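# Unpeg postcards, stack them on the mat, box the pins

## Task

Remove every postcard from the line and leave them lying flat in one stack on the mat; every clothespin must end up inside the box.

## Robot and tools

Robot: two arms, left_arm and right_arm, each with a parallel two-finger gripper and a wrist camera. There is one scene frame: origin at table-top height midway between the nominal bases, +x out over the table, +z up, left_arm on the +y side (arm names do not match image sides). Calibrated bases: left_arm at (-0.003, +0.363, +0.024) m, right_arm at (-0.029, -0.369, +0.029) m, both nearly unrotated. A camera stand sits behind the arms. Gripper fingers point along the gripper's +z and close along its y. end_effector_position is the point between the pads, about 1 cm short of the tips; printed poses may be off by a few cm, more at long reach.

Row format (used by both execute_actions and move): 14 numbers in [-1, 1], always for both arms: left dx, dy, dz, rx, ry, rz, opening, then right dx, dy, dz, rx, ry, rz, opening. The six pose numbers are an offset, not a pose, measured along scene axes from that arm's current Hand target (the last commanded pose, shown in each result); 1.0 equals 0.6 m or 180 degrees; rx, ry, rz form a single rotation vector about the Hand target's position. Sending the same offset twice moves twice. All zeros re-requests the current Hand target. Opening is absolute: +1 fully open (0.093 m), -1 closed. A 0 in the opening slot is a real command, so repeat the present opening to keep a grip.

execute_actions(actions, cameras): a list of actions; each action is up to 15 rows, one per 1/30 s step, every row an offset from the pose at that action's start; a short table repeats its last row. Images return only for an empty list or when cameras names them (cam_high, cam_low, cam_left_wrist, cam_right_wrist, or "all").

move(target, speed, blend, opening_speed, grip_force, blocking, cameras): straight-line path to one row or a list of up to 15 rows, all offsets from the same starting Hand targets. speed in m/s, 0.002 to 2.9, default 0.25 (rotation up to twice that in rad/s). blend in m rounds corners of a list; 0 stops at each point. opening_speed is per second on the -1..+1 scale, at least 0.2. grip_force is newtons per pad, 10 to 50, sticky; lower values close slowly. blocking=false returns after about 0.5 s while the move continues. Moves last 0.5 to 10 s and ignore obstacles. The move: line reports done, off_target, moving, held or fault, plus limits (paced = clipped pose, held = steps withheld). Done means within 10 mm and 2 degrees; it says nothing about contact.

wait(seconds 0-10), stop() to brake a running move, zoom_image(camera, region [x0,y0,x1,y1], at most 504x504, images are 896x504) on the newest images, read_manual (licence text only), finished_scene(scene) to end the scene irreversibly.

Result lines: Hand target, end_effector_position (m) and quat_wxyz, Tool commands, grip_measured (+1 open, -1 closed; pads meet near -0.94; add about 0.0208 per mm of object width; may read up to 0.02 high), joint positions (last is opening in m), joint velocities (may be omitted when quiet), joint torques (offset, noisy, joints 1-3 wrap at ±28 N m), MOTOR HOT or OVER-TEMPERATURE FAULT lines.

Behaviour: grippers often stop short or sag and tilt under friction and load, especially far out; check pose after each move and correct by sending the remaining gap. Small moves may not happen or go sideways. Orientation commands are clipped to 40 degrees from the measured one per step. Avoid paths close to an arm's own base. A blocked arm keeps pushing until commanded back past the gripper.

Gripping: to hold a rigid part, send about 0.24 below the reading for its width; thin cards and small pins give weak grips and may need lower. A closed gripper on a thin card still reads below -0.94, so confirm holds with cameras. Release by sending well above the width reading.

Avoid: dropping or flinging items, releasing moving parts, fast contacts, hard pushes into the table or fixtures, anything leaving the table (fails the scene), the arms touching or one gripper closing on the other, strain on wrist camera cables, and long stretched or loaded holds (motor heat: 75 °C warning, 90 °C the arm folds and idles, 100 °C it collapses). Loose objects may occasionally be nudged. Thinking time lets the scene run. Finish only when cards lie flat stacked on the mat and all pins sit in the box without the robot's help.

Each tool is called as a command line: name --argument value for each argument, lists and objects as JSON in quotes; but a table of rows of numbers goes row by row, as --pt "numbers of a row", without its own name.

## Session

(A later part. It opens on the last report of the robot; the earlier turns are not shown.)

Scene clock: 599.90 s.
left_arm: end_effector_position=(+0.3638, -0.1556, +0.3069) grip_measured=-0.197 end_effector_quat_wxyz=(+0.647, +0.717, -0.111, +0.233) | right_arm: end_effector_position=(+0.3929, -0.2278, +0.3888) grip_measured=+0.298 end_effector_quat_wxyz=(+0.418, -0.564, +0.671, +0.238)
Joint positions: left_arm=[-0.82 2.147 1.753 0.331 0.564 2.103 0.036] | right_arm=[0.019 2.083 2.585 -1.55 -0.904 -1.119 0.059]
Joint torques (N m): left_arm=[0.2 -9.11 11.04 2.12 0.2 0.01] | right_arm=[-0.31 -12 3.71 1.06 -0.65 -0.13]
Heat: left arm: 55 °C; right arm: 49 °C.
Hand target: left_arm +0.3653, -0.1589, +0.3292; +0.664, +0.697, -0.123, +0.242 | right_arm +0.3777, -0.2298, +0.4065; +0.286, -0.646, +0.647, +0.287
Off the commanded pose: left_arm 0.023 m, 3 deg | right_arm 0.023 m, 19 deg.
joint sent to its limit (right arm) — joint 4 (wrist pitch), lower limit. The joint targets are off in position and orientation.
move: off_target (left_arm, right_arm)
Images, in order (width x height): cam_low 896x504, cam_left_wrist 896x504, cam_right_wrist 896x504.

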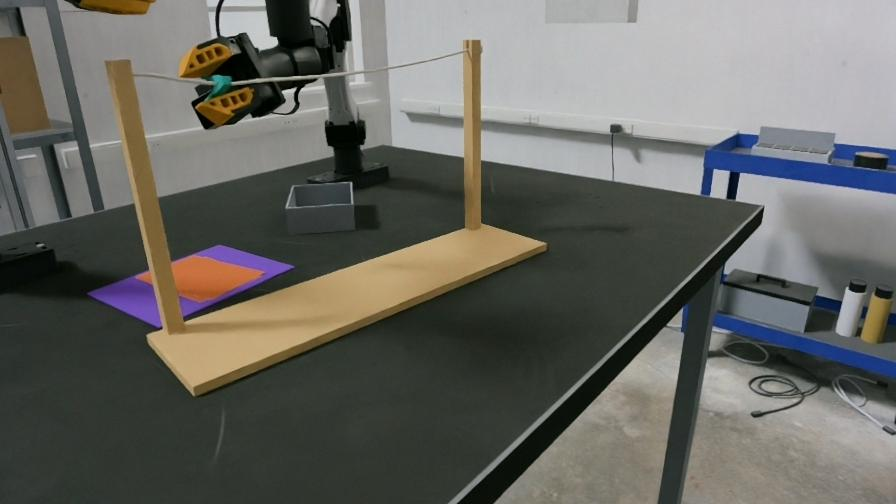

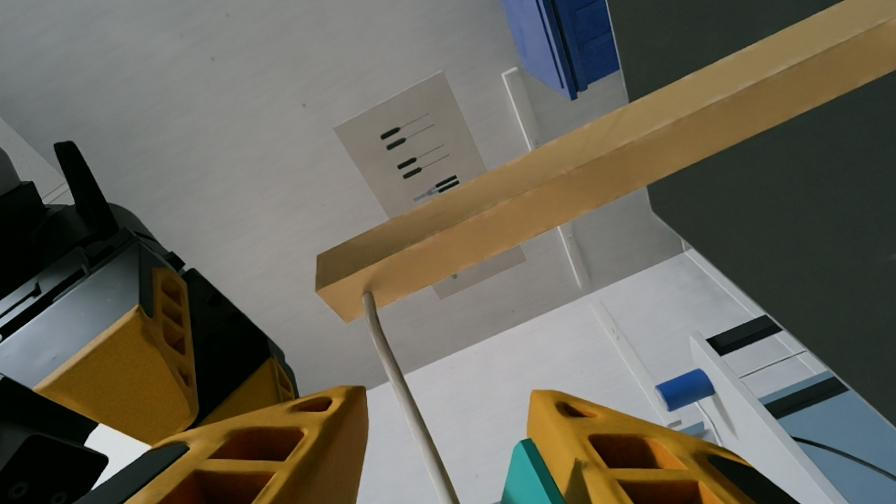

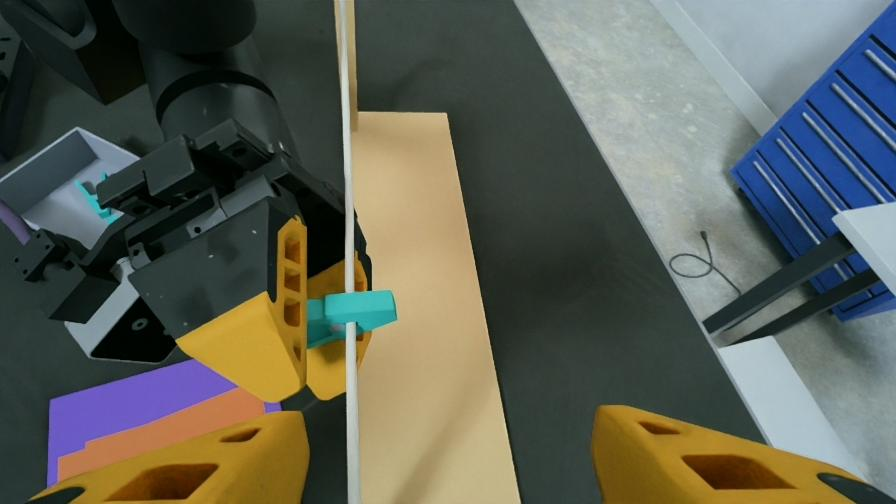

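move --target '[0,0,0,0,0,0,-0.45,0,0,0,0,0,0,0.3]' --speed 0.03 --opening_speed 0.3 --cameras '["cam_left_wrist","cam_right_wrist","cam_low"]'

zoom_image --camera "cam_low" --region '[100, 30, 320, 150]'

zoom_image --camera "cam_right_wrist" --region '[200, 200, 500, 404]'

Scene clock: 601.43 s.
left_arm: end_effector_position=(+0.3638, -0.1556, +0.3069) grip_measured=-0.444 end_effector_quat_wxyz=(+0.647, +0.717, -0.111, +0.233) | right_arm: end_effector_position=(+0.3929, -0.2278, +0.3888) grip_measured=+0.298 end_effector_quat_wxyz=(+0.418, -0.564, +0.671, +0.238)
Joint positions: left_arm=[-0.82 2.147 1.753 0.331 0.564 2.103 0.024] | right_arm=[0.019 2.083 2.585 -1.55 -0.904 -1.119 0.059]
Joint torques (N m): left_arm=[0.2 -9.11 11.04 2.13 0.2 0] | right_arm=[-0.29 -11.99 3.71 1.07 -0.64 -0.14]
Heat: left arm: 55 °C; right arm: 49 °C.
Hand target: left_arm +0.3653, -0.1589, +0.3292; +0.664, +0.697, -0.123, +0.242 | right_arm +0.3777, -0.2298, +0.4065; +0.286, -0.646, +0.647, +0.287
Off the commanded pose: left_arm 0.023 m, 3 deg | right_arm 0.023 m, 19 deg.
joint sent to its limit (right arm) — joint 4 (wrist pitch), lower limit. The joint targets are off in position and orientation.
move: off_target (left_arm, right_arm)
Images, in order (width x height): cam_low 896x504, cam_left_wrist 896x504, cam_right_wrist 896x504.

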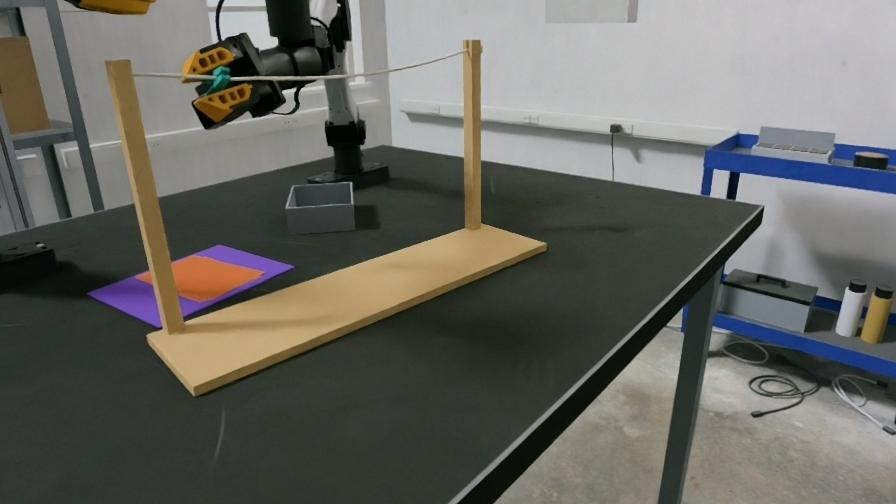

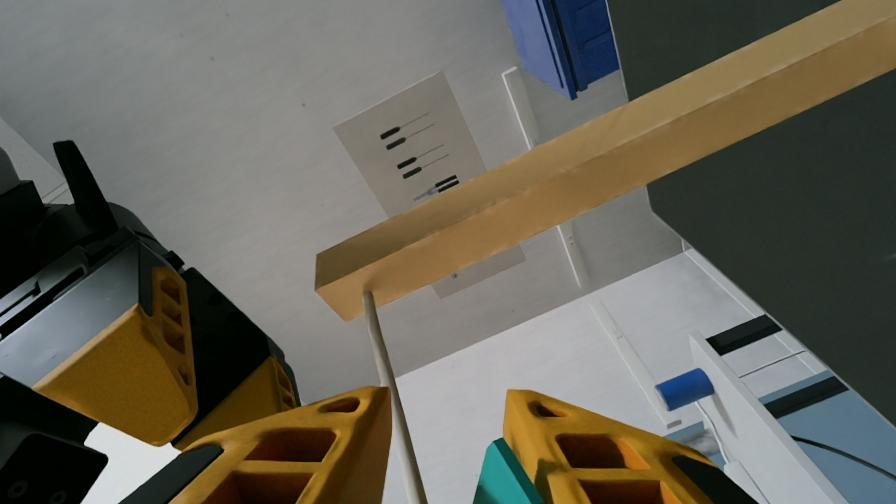

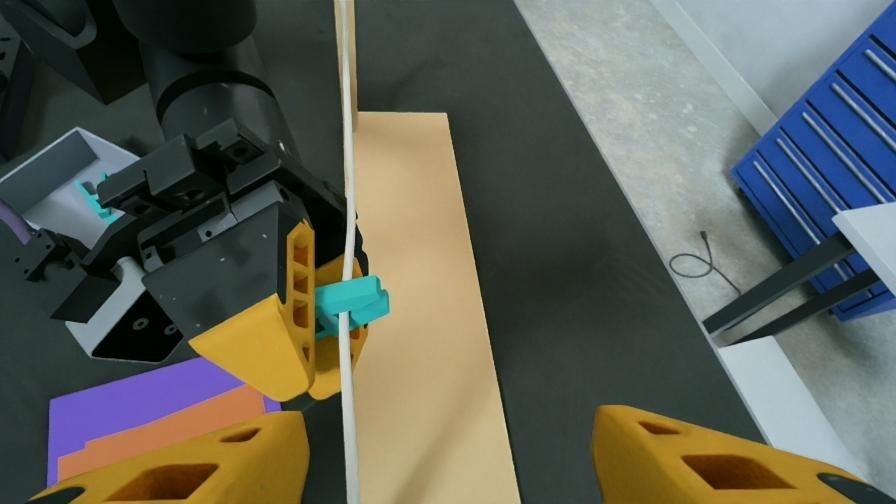

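Scaled by 2.291 from the camera's 896x504 image, which has a finer 1280x720 frame.

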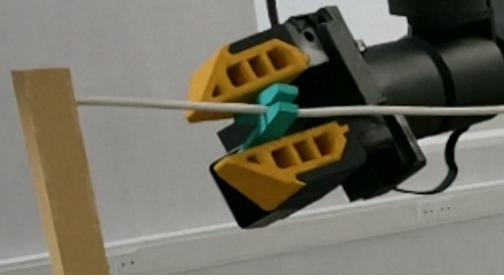

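Scaled by 1.680 from the camera's 896x504 image, which has a finer 1280x720 frame.

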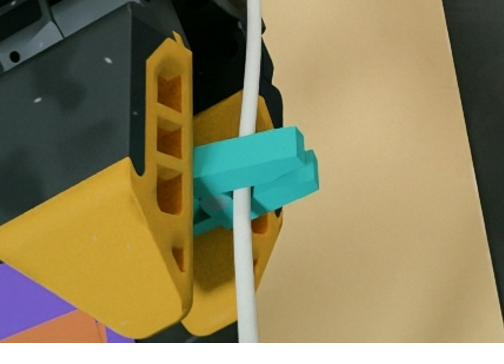

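move --target '[0,0,0,0,0,0,-0.8,0,0,0,0,0,0,0.3]' --speed 0.03 --opening_speed 0.3 --cameras '["cam_left_wrist","cam_right_wrist","cam_low"]'

zoom_image --camera "cam_low" --region '[100, 30, 320, 150]'

zoom_image --camera "cam_right_wrist" --region '[200, 200, 500, 404]'

Scene clock: 603.27 s.
left_arm: end_effector_position=(+0.3638, -0.1556, +0.3069) grip_measured=-0.647 end_effector_quat_wxyz=(+0.647, +0.717, -0.111, +0.233) | right_arm: end_effector_position=(+0.3929, -0.2278, +0.3888) grip_measured=+0.298 end_effector_quat_wxyz=(+0.418, -0.564, +0.671, +0.238)
Joint positions: left_arm=[-0.82 2.147 1.753 0.331 0.564 2.103 0.014] | right_arm=[0.019 2.083 2.585 -1.55 -0.904 -1.119 0.059]
Joint torques (N m): left_arm=[0.23 -9.13 11.08 2.13 0.18 0.01] | right_arm=[-0.31 -12.01 3.74 1.07 -0.65 -0.14]
Heat: left arm: 55 °C; right arm: 49 °C.
Hand target: left_arm +0.3653, -0.1589, +0.3292; +0.664, +0.697, -0.123, +0.242 | right_arm +0.3777, -0.2298, +0.4065; +0.286, -0.646, +0.647, +0.287
Off the commanded pose: left_arm 0.023 m, 3 deg | right_arm 0.023 m, 19 deg.
joint sent to its limit (right arm) — joint 4 (wrist pitch), lower limit. The joint targets are off in position and orientation.
move: off_target (left_arm, right_arm)
Images, in order (width x height): cam_low 896x504, cam_left_wrist 896x504, cam_right_wrist 896x504.

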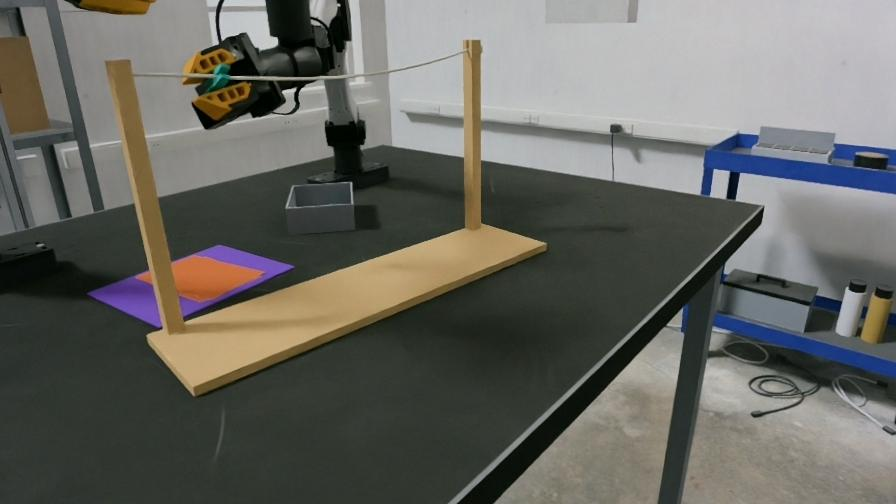

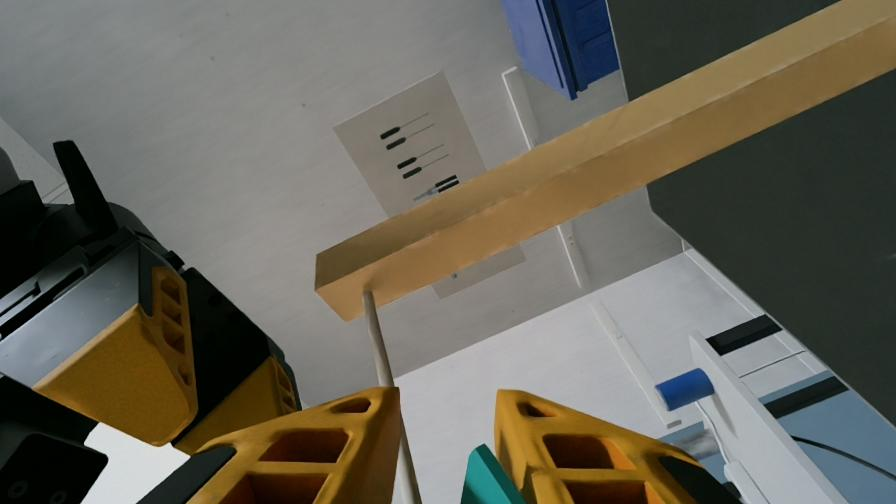

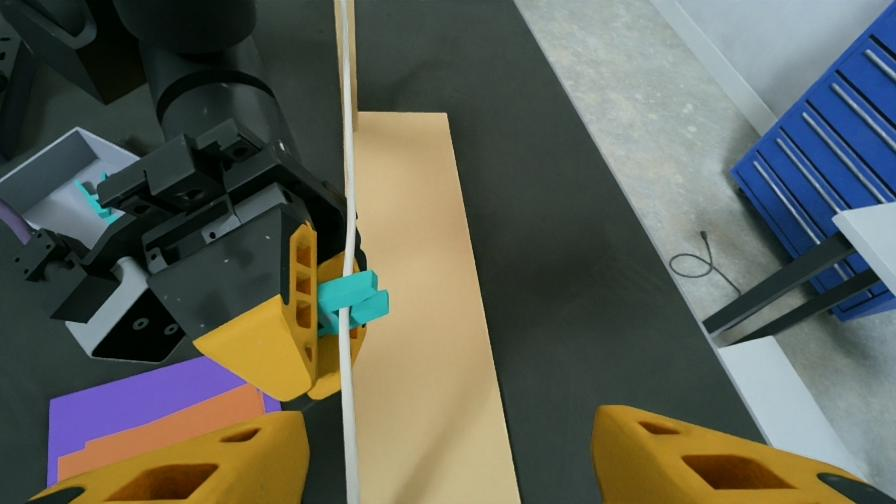

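Scaled by 2.291 from the camera's 896x504 image, which has a finer 1280x720 frame.

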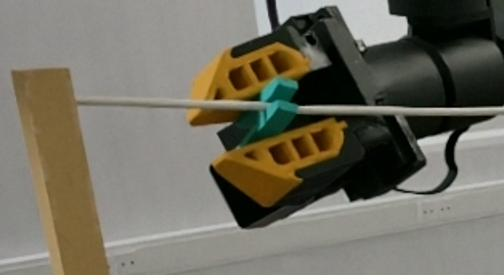

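Scaled by 1.680 from the camera's 896x504 image, which has a finer 1280x720 frame.

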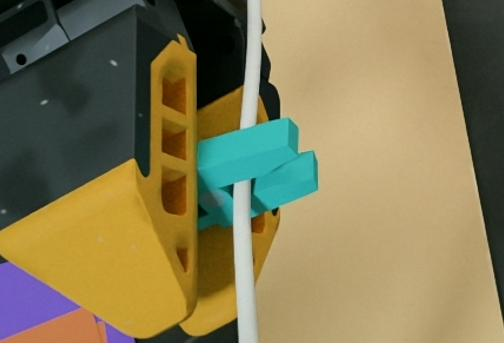

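move --target '[-0.03,-0.005,-0.017,0,0,0,-0.8,0,0,0,0,0,0,0.3]' --speed 0.03 --cameras '["cam_left_wrist","cam_right_wrist","cam_low"]'

zoom_image --camera "cam_low" --region '[100, 30, 320, 150]'

zoom_image --camera "cam_right_wrist" --region '[200, 200, 500, 404]'

Scene clock: 604.80 s.
left_arm: end_effector_position=(+0.3531, -0.1625, +0.2960) grip_measured=-0.655 end_effector_quat_wxyz=(+0.644, +0.723, -0.111, +0.224) | right_arm: end_effector_position=(+0.3929, -0.2278, +0.3888) grip_measured=+0.298 end_effector_quat_wxyz=(+0.418, -0.564, +0.671, +0.238)
Joint positions: left_arm=[-0.843 2.147 1.727 0.337 0.55 2.103 0.014] | right_arm=[0.019 2.083 2.585 -1.55 -0.904 -1.119 0.059]
Joint torques (N m): left_arm=[-0.91 -11.79 5.91 2.6 0.01 0.02] | right_arm=[-0.28 -12.04 3.73 1.07 -0.63 -0.13]
Heat: left arm: 56 °C; right arm: 49 °C.
Hand target: left_arm +0.3473, -0.1619, +0.3190; +0.664, +0.697, -0.123, +0.242 | right_arm +0.3777, -0.2298, +0.4065; +0.286, -0.646, +0.647, +0.287
Off the commanded pose: left_arm 0.024 m, 5 deg | right_arm 0.023 m, 19 deg.
joint sent to its limit (right arm) — joint 4 (wrist pitch), lower limit. The joint targets are off in position and orientation.
move: off_target (left_arm, right_arm)
Images, in order (width x height): cam_low 896x504, cam_left_wrist 896x504, cam_right_wrist 896x504.

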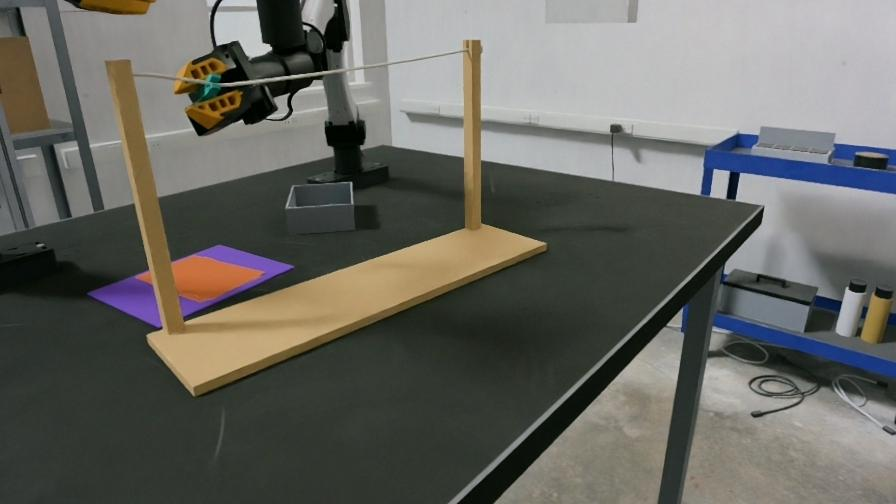

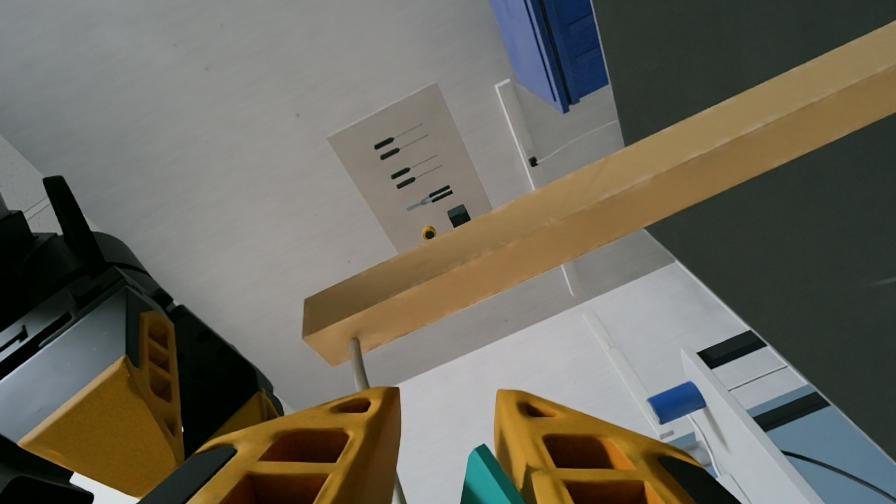

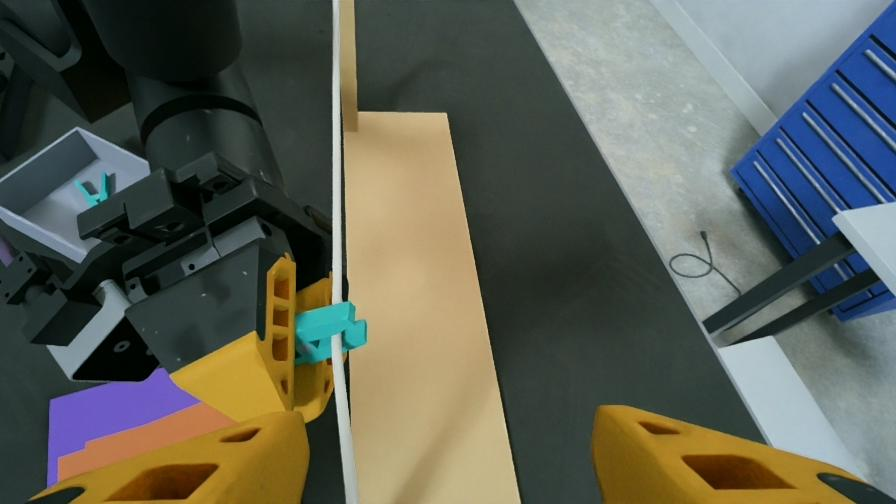

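Scaled by 2.291 from the camera's 896x504 image, which has a finer 1280x720 frame.

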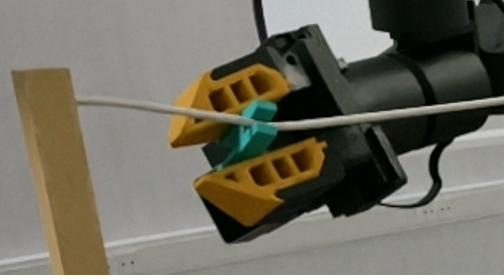

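Scaled by 1.680 from the camera's 896x504 image, which has a finer 1280x720 frame.

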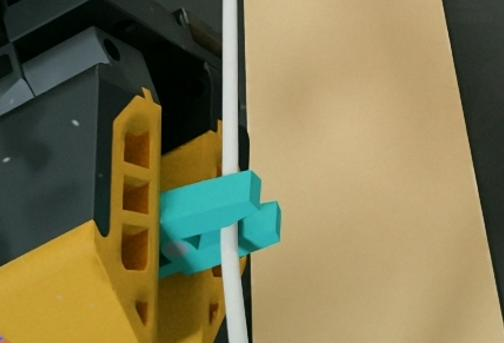

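move --target '[-0.03,-0.005,-0.017,0,0,0,-0.8,0,0,0,0,0,0,0.3]' --speed 0.03 --cameras '["cam_high","cam_right_wrist","cam_low"]'

zoom_image --camera "cam_low" --region '[100, 30, 320, 150]'

zoom_image --camera "cam_right_wrist" --region '[200, 200, 500, 404]'

Scene clock: 606.63 s.
left_arm: end_effector_position=(+0.3344, -0.1705, +0.2672) grip_measured=-0.656 end_effector_quat_wxyz=(+0.636, +0.733, -0.111, +0.214) | right_arm: end_effector_position=(+0.3929, -0.2278, +0.3888) grip_measured=+0.298 end_effector_quat_wxyz=(+0.418, -0.564, +0.671, +0.238)
Joint positions: left_arm=[-0.881 2.147 1.639 0.392 0.518 2.103 0.014] | right_arm=[0.019 2.083 2.585 -1.55 -0.904 -1.119 0.059]
Joint torques (N m): left_arm=[-0.84 -14 5.94 2.64 0.02 0] | right_arm=[-0.25 -11.97 3.71 1.07 -0.63 -0.14]
Heat: left arm: 57 °C; right arm: 50 °C.
Hand target: left_arm +0.3293, -0.1649, +0.3088; +0.664, +0.697, -0.123, +0.242 | right_arm +0.3777, -0.2298, +0.4065; +0.286, -0.646, +0.647, +0.287
Off the commanded pose: left_arm 0.042 m, 6 deg | right_arm 0.023 m, 19 deg.
joint sent to its limit (right arm) — joint 4 (wrist pitch), lower limit. The joint targets are off in position and orientation.
move: off_target (left_arm, right_arm)
Images, in order (width x height): cam_high 896x504, cam_low 896x504, cam_right_wrist 896x504.

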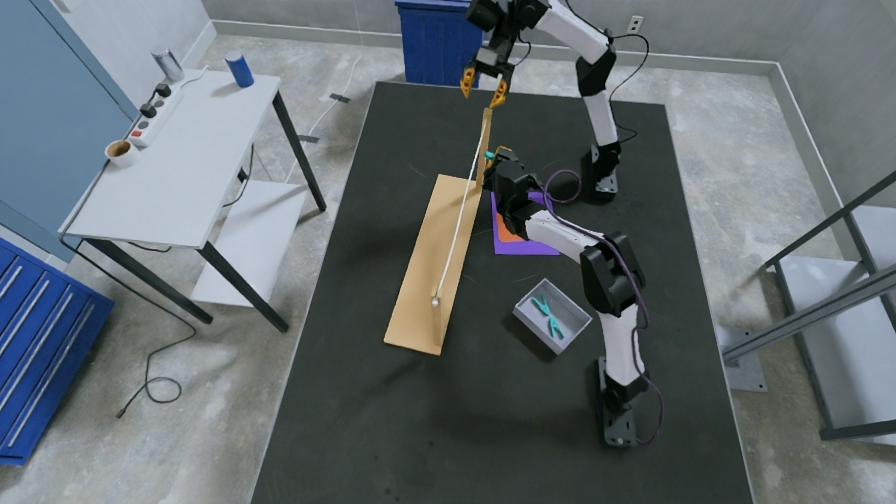

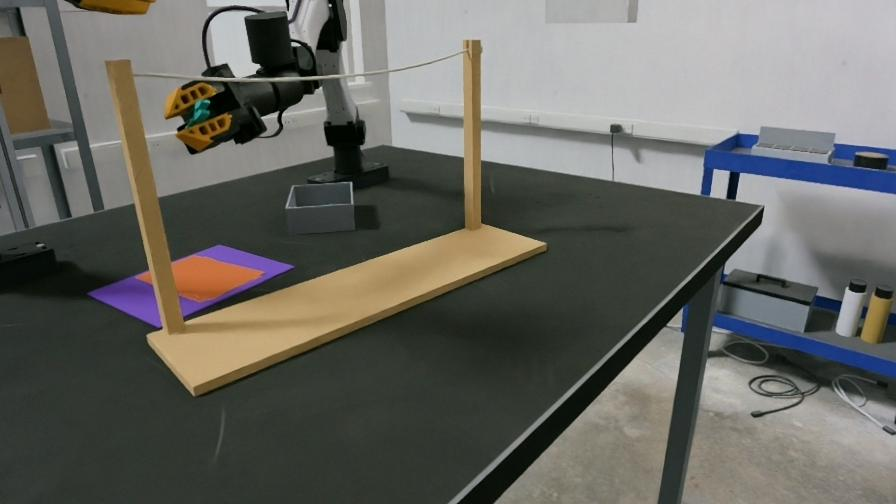

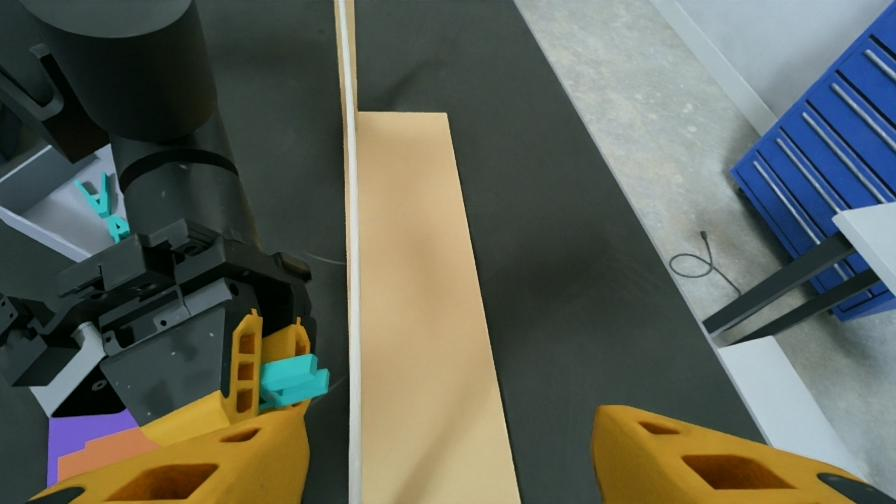

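Scaled by 2.291 from the camera's 896x504 image, which has a finer 1280x720 frame.

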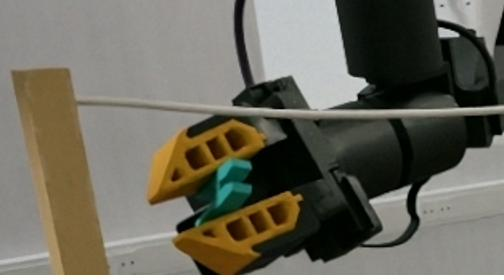

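Scaled by 1.680 from the camera's 896x504 image, which has a finer 1280x720 frame.

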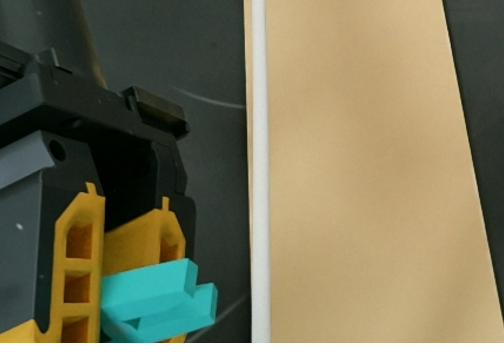

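move --pt "-0.12 0.1 -0.02 0 0 0 -0.8 0 0 0 0 0 0 0.3" --pt "-0.15 0.34 -0.05 0.044 0.1438 0.0905 -0.8 0 0 0 0 0 0 0.3" --pt "-0.15 0.34 -0.05 0.0879 0.2876 0.1809 -0.8 0 0 0 0 0 0 0.3" --pt "-0.15 0.34 -0.05 0.1318 0.4314 0.2714 -0.8 0 0 0 0 0 0 0.3" --pt "-0.15 0.34 -0.05 0.1757 0.5752 0.3618 -0.8 0 0 0 0 0 0 0.3" --speed 0.25 --blend 0.03 --cameras '["all"]'

Scene clock: 613.03 s.
left_arm: end_effector_position=(+0.2412, +0.0408, +0.2687) grip_measured=-0.657 end_effector_quat_wxyz=(+0.125, +0.697, +0.697, -0.112) | right_arm: end_effector_position=(+0.3929, -0.2278, +0.3888) grip_measured=+0.298 end_effector_quat_wxyz=(+0.418, -0.564, +0.671, +0.238)
Joint positions: left_arm=[-0.843 1.941 2.174 -1.538 0.209 0.707 0.014] | right_arm=[0.019 2.083 2.585 -1.55 -0.904 -1.119 0.059]
Joint torques (N m): left_arm=[0.18 -6.71 8.91 0.53 0.35 -0.05] | right_arm=[-0.24 -12 3.74 1.08 -0.63 -0.13]
Heat: left arm: 55 °C; right arm: 50 °C.
Hand target: left_arm +0.2393, +0.0391, +0.2788; +0.123, +0.696, +0.697, -0.122 | right_arm +0.3777, -0.2298, +0.4065; +0.286, -0.646, +0.647, +0.287
Off the commanded pose: left_arm 0.010 m, 1 deg | right_arm 0.023 m, 19 deg.
joint sent to its limit (left arm) — joint 4 (wrist pitch), lower limit. The joint targets are off in position, not in orientation.
joint sent to its limit (right arm) — joint 4 (wrist pitch), lower limit. The joint targets are off in position and orientation.
move: off_target (right_arm)

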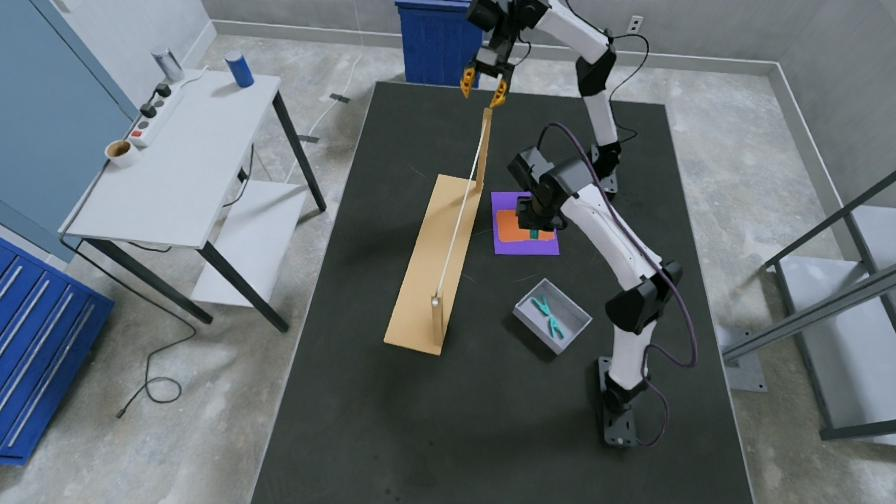

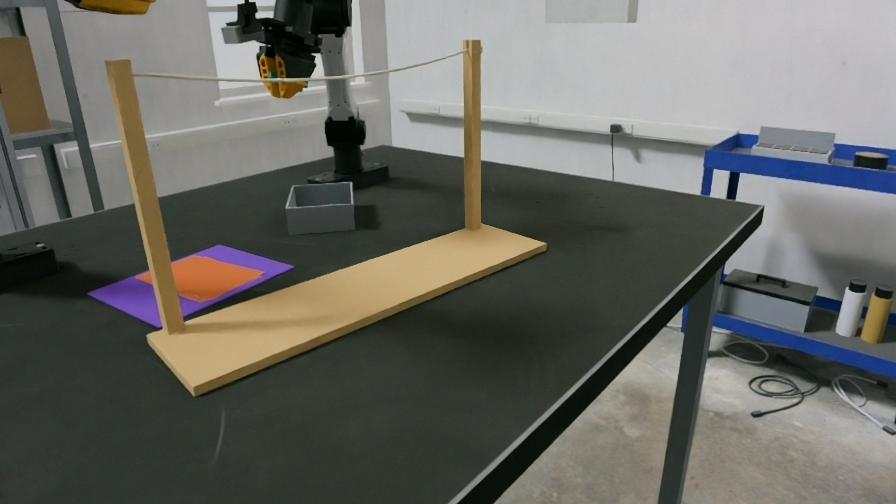

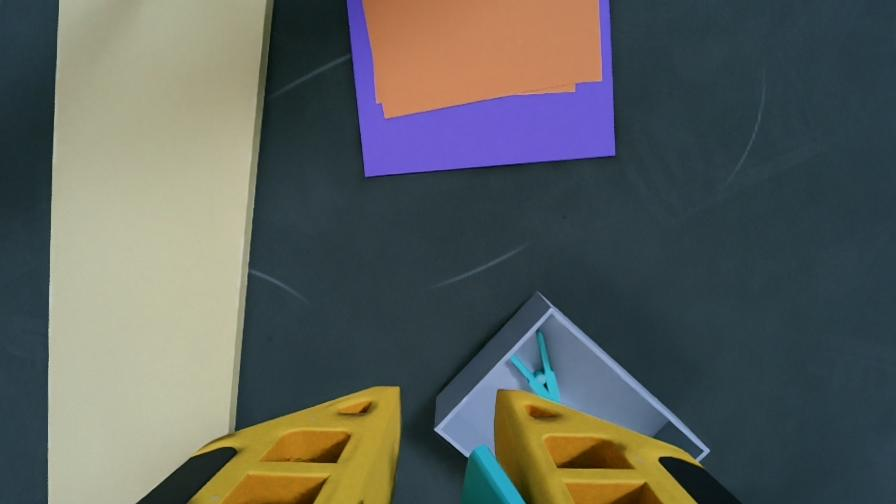

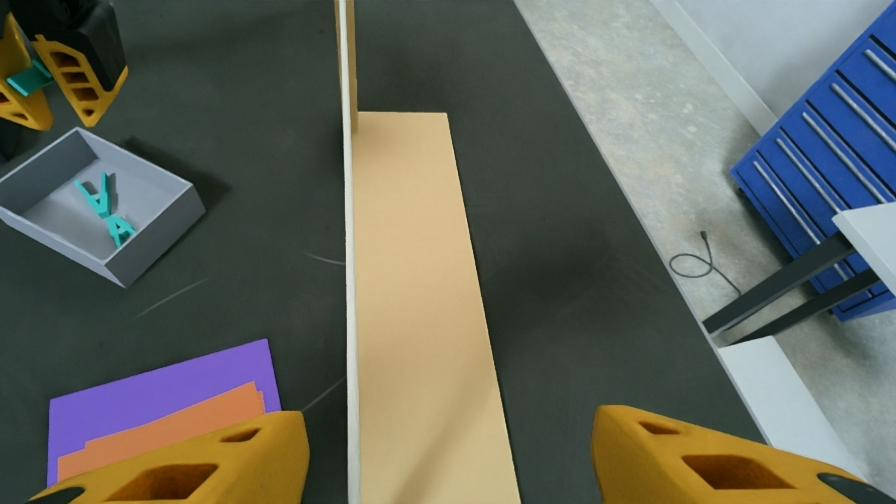

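move --pt "-0.139 0.157 0 0 0 0 -0.8 0 0 0 0 0 0 0.3" --pt "-0.139 0.157 -0.27 0 0 0 -0.8 0 0 0 0 0 0 0.3" --speed 0.15 --cameras '["all"]'

Scene clock: 616.80 s.
left_arm: end_effector_position=(+0.1516, +0.1394, +0.1139) grip_measured=-0.657 end_effector_quat_wxyz=(+0.100, +0.698, +0.700, -0.112) | right_arm: end_effector_position=(+0.3929, -0.2278, +0.3888) grip_measured=+0.298 end_effector_quat_wxyz=(+0.418, -0.564, +0.671, +0.238)
Joint positions: left_arm=[-0.843 1.386 0.944 -0.913 0.213 0.707 0.014] | right_arm=[0.019 2.083 2.585 -1.55 -0.904 -1.119 0.059]
Joint torques (N m): left_arm=[0.21 -4.41 4.9 1.08 0.32 0.08] | right_arm=[-0.29 -12 3.7 1.07 -0.64 -0.14]
Heat: left arm: 54 °C; right arm: 51 °C.
Hand target: left_arm +0.1559, +0.1333, +0.1168; +0.123, +0.696, +0.697, -0.122 | right_arm +0.3777, -0.2298, +0.4065; +0.286, -0.646, +0.647, +0.287
Off the commanded pose: left_arm 0.008 m, 3 deg | right_arm 0.023 m, 19 deg.
joint sent to its limit (right arm) — joint 4 (wrist pitch), lower limit. The joint targets are off in position and orientation.
move: off_target (left_arm, right_arm)

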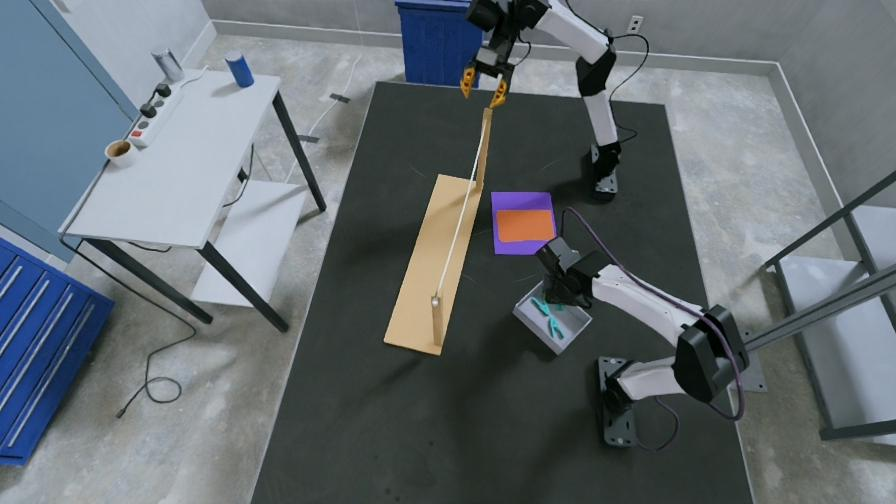

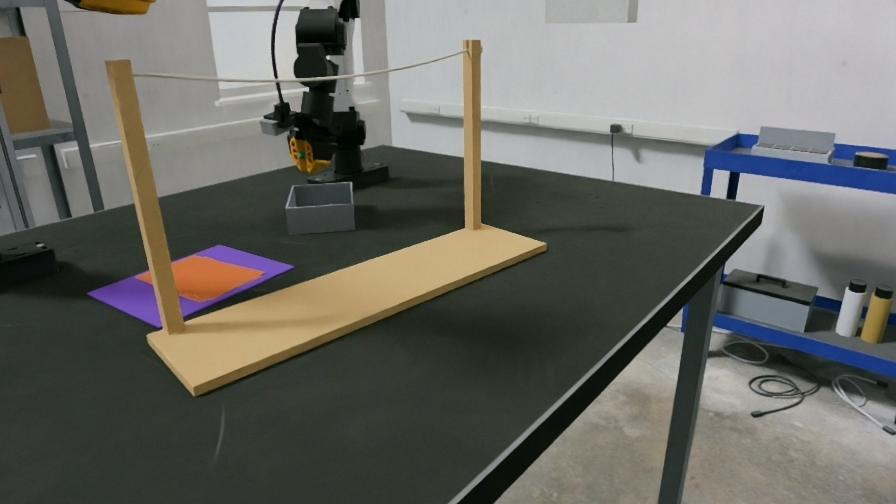

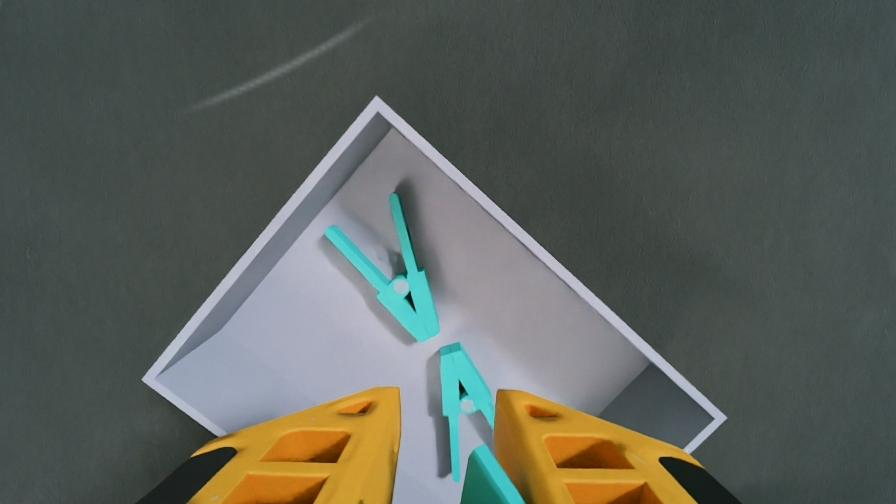

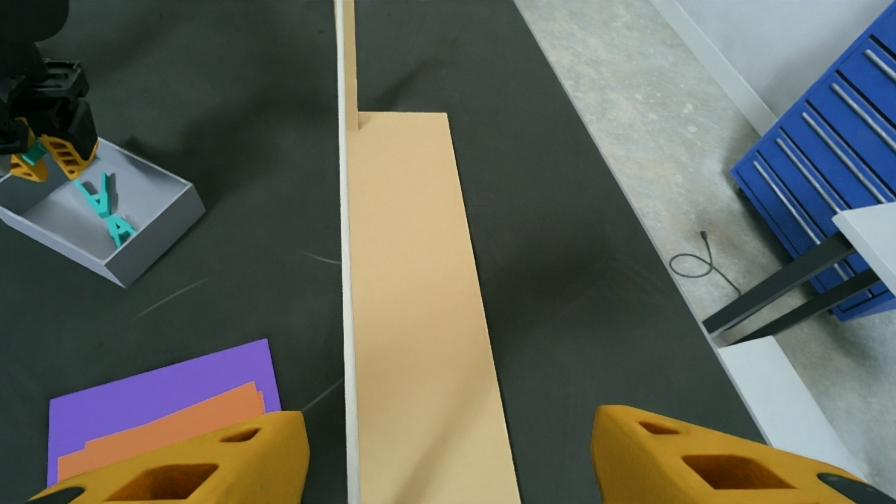

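move --pt "0 0.012 -0.05 0 0 0 -0.8 0 0 0 0 0 0 0.3" --pt "0 0.012 -0.05 0 0 0 -0.2 0 0 0 0 0 0 0.3" --pt "0 0.012 0.25 0 0 0 -0.2 0 0 0 0 0 0 0.3" --speed 0.12 --opening_speed 0.6 --cameras '["all"]'

Scene clock: 622.37 s.
left_arm: end_effector_position=(+0.1556, +0.1412, +0.2562) grip_measured=-0.202 end_effector_quat_wxyz=(+0.115, +0.693, +0.703, -0.114) | right_arm: end_effector_position=(+0.3929, -0.2278, +0.3888) grip_measured=+0.298 end_effector_quat_wxyz=(+0.418, -0.564, +0.671, +0.238)
Joint positions: left_arm=[-0.824 1.406 1.527 -1.447 0.217 0.711 0.035] | right_arm=[0.019 2.083 2.585 -1.55 -0.904 -1.119 0.059]
Joint torques (N m): left_arm=[0.18 -3.08 8.87 0.5 0.33 0.27] | right_arm=[-0.28 -11.99 3.67 1.07 -0.63 -0.13]
Heat: left arm: 52 °C; right arm: 51 °C.
Hand target: left_arm +0.1559, +0.1405, +0.2668; +0.123, +0.696, +0.697, -0.122 | right_arm +0.3777, -0.2298, +0.4065; +0.286, -0.646, +0.647, +0.287
Off the commanded pose: left_arm 0.011 m, 1 deg | right_arm 0.023 m, 19 deg.
joint sent to its limit (right arm) — joint 4 (wrist pitch), lower limit. The joint targets are off in position and orientation.
move: off_target (left_arm, right_arm); target 2's new opening was sent with left_arm's hand 0.008 m and 3 deg from that target

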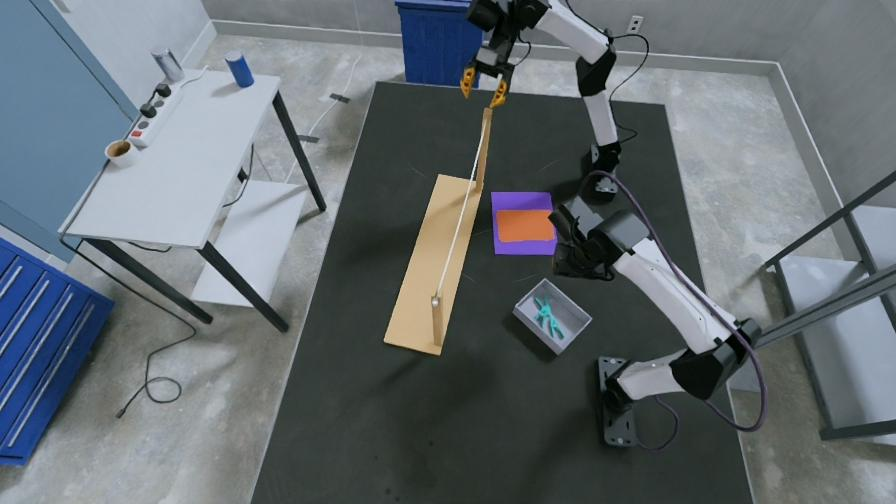

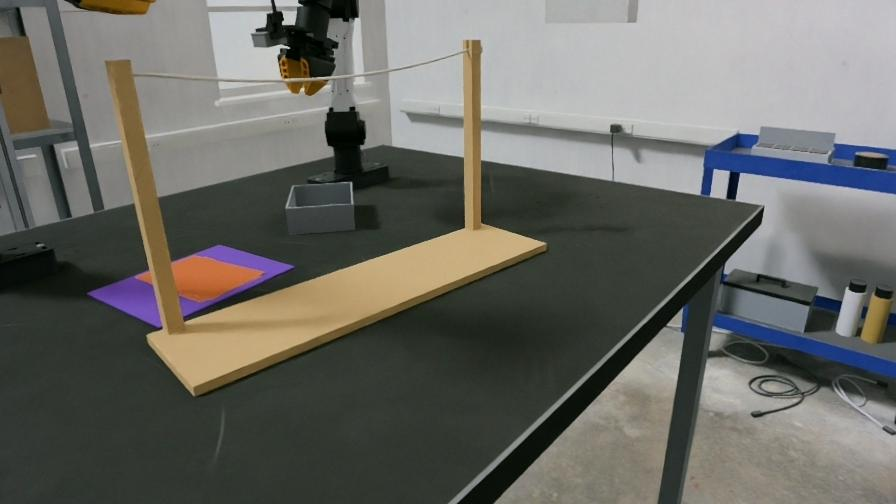

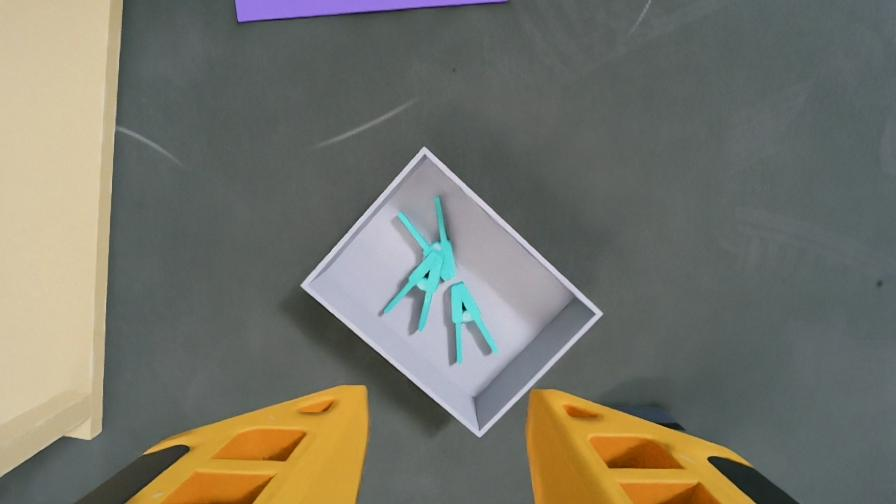

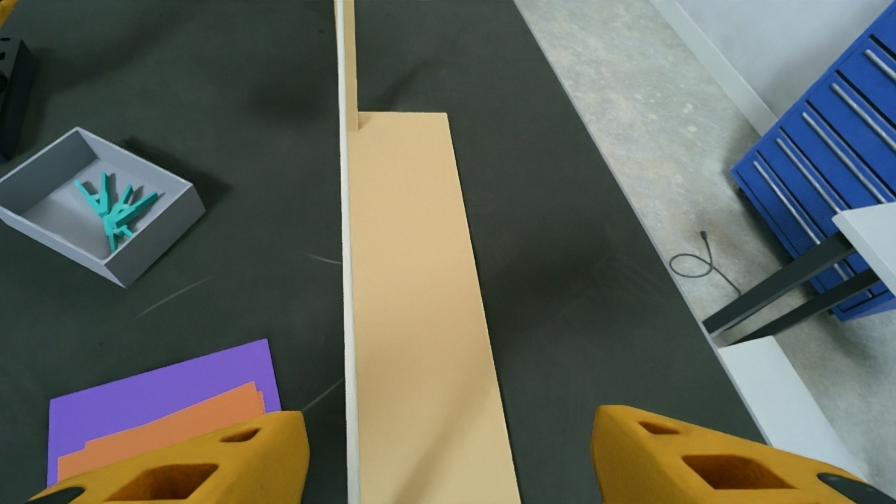

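zoom_image --camera "cam_high" --region '[480, 180, 600, 270]'

Scaled by 4.200 from the camera's 896x504 image, which has a finer 1280x720 frame.

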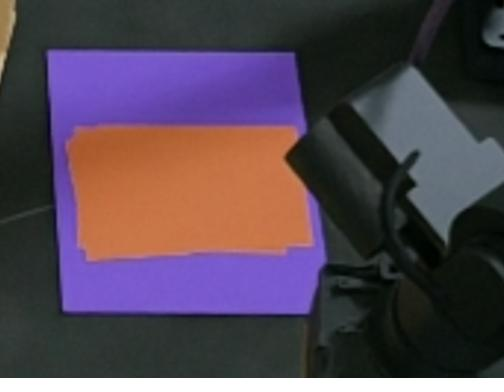

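All three cards lie within the mat and all three pins are in the box.

finished_scene --scene 2

The scene is finished: the task was done.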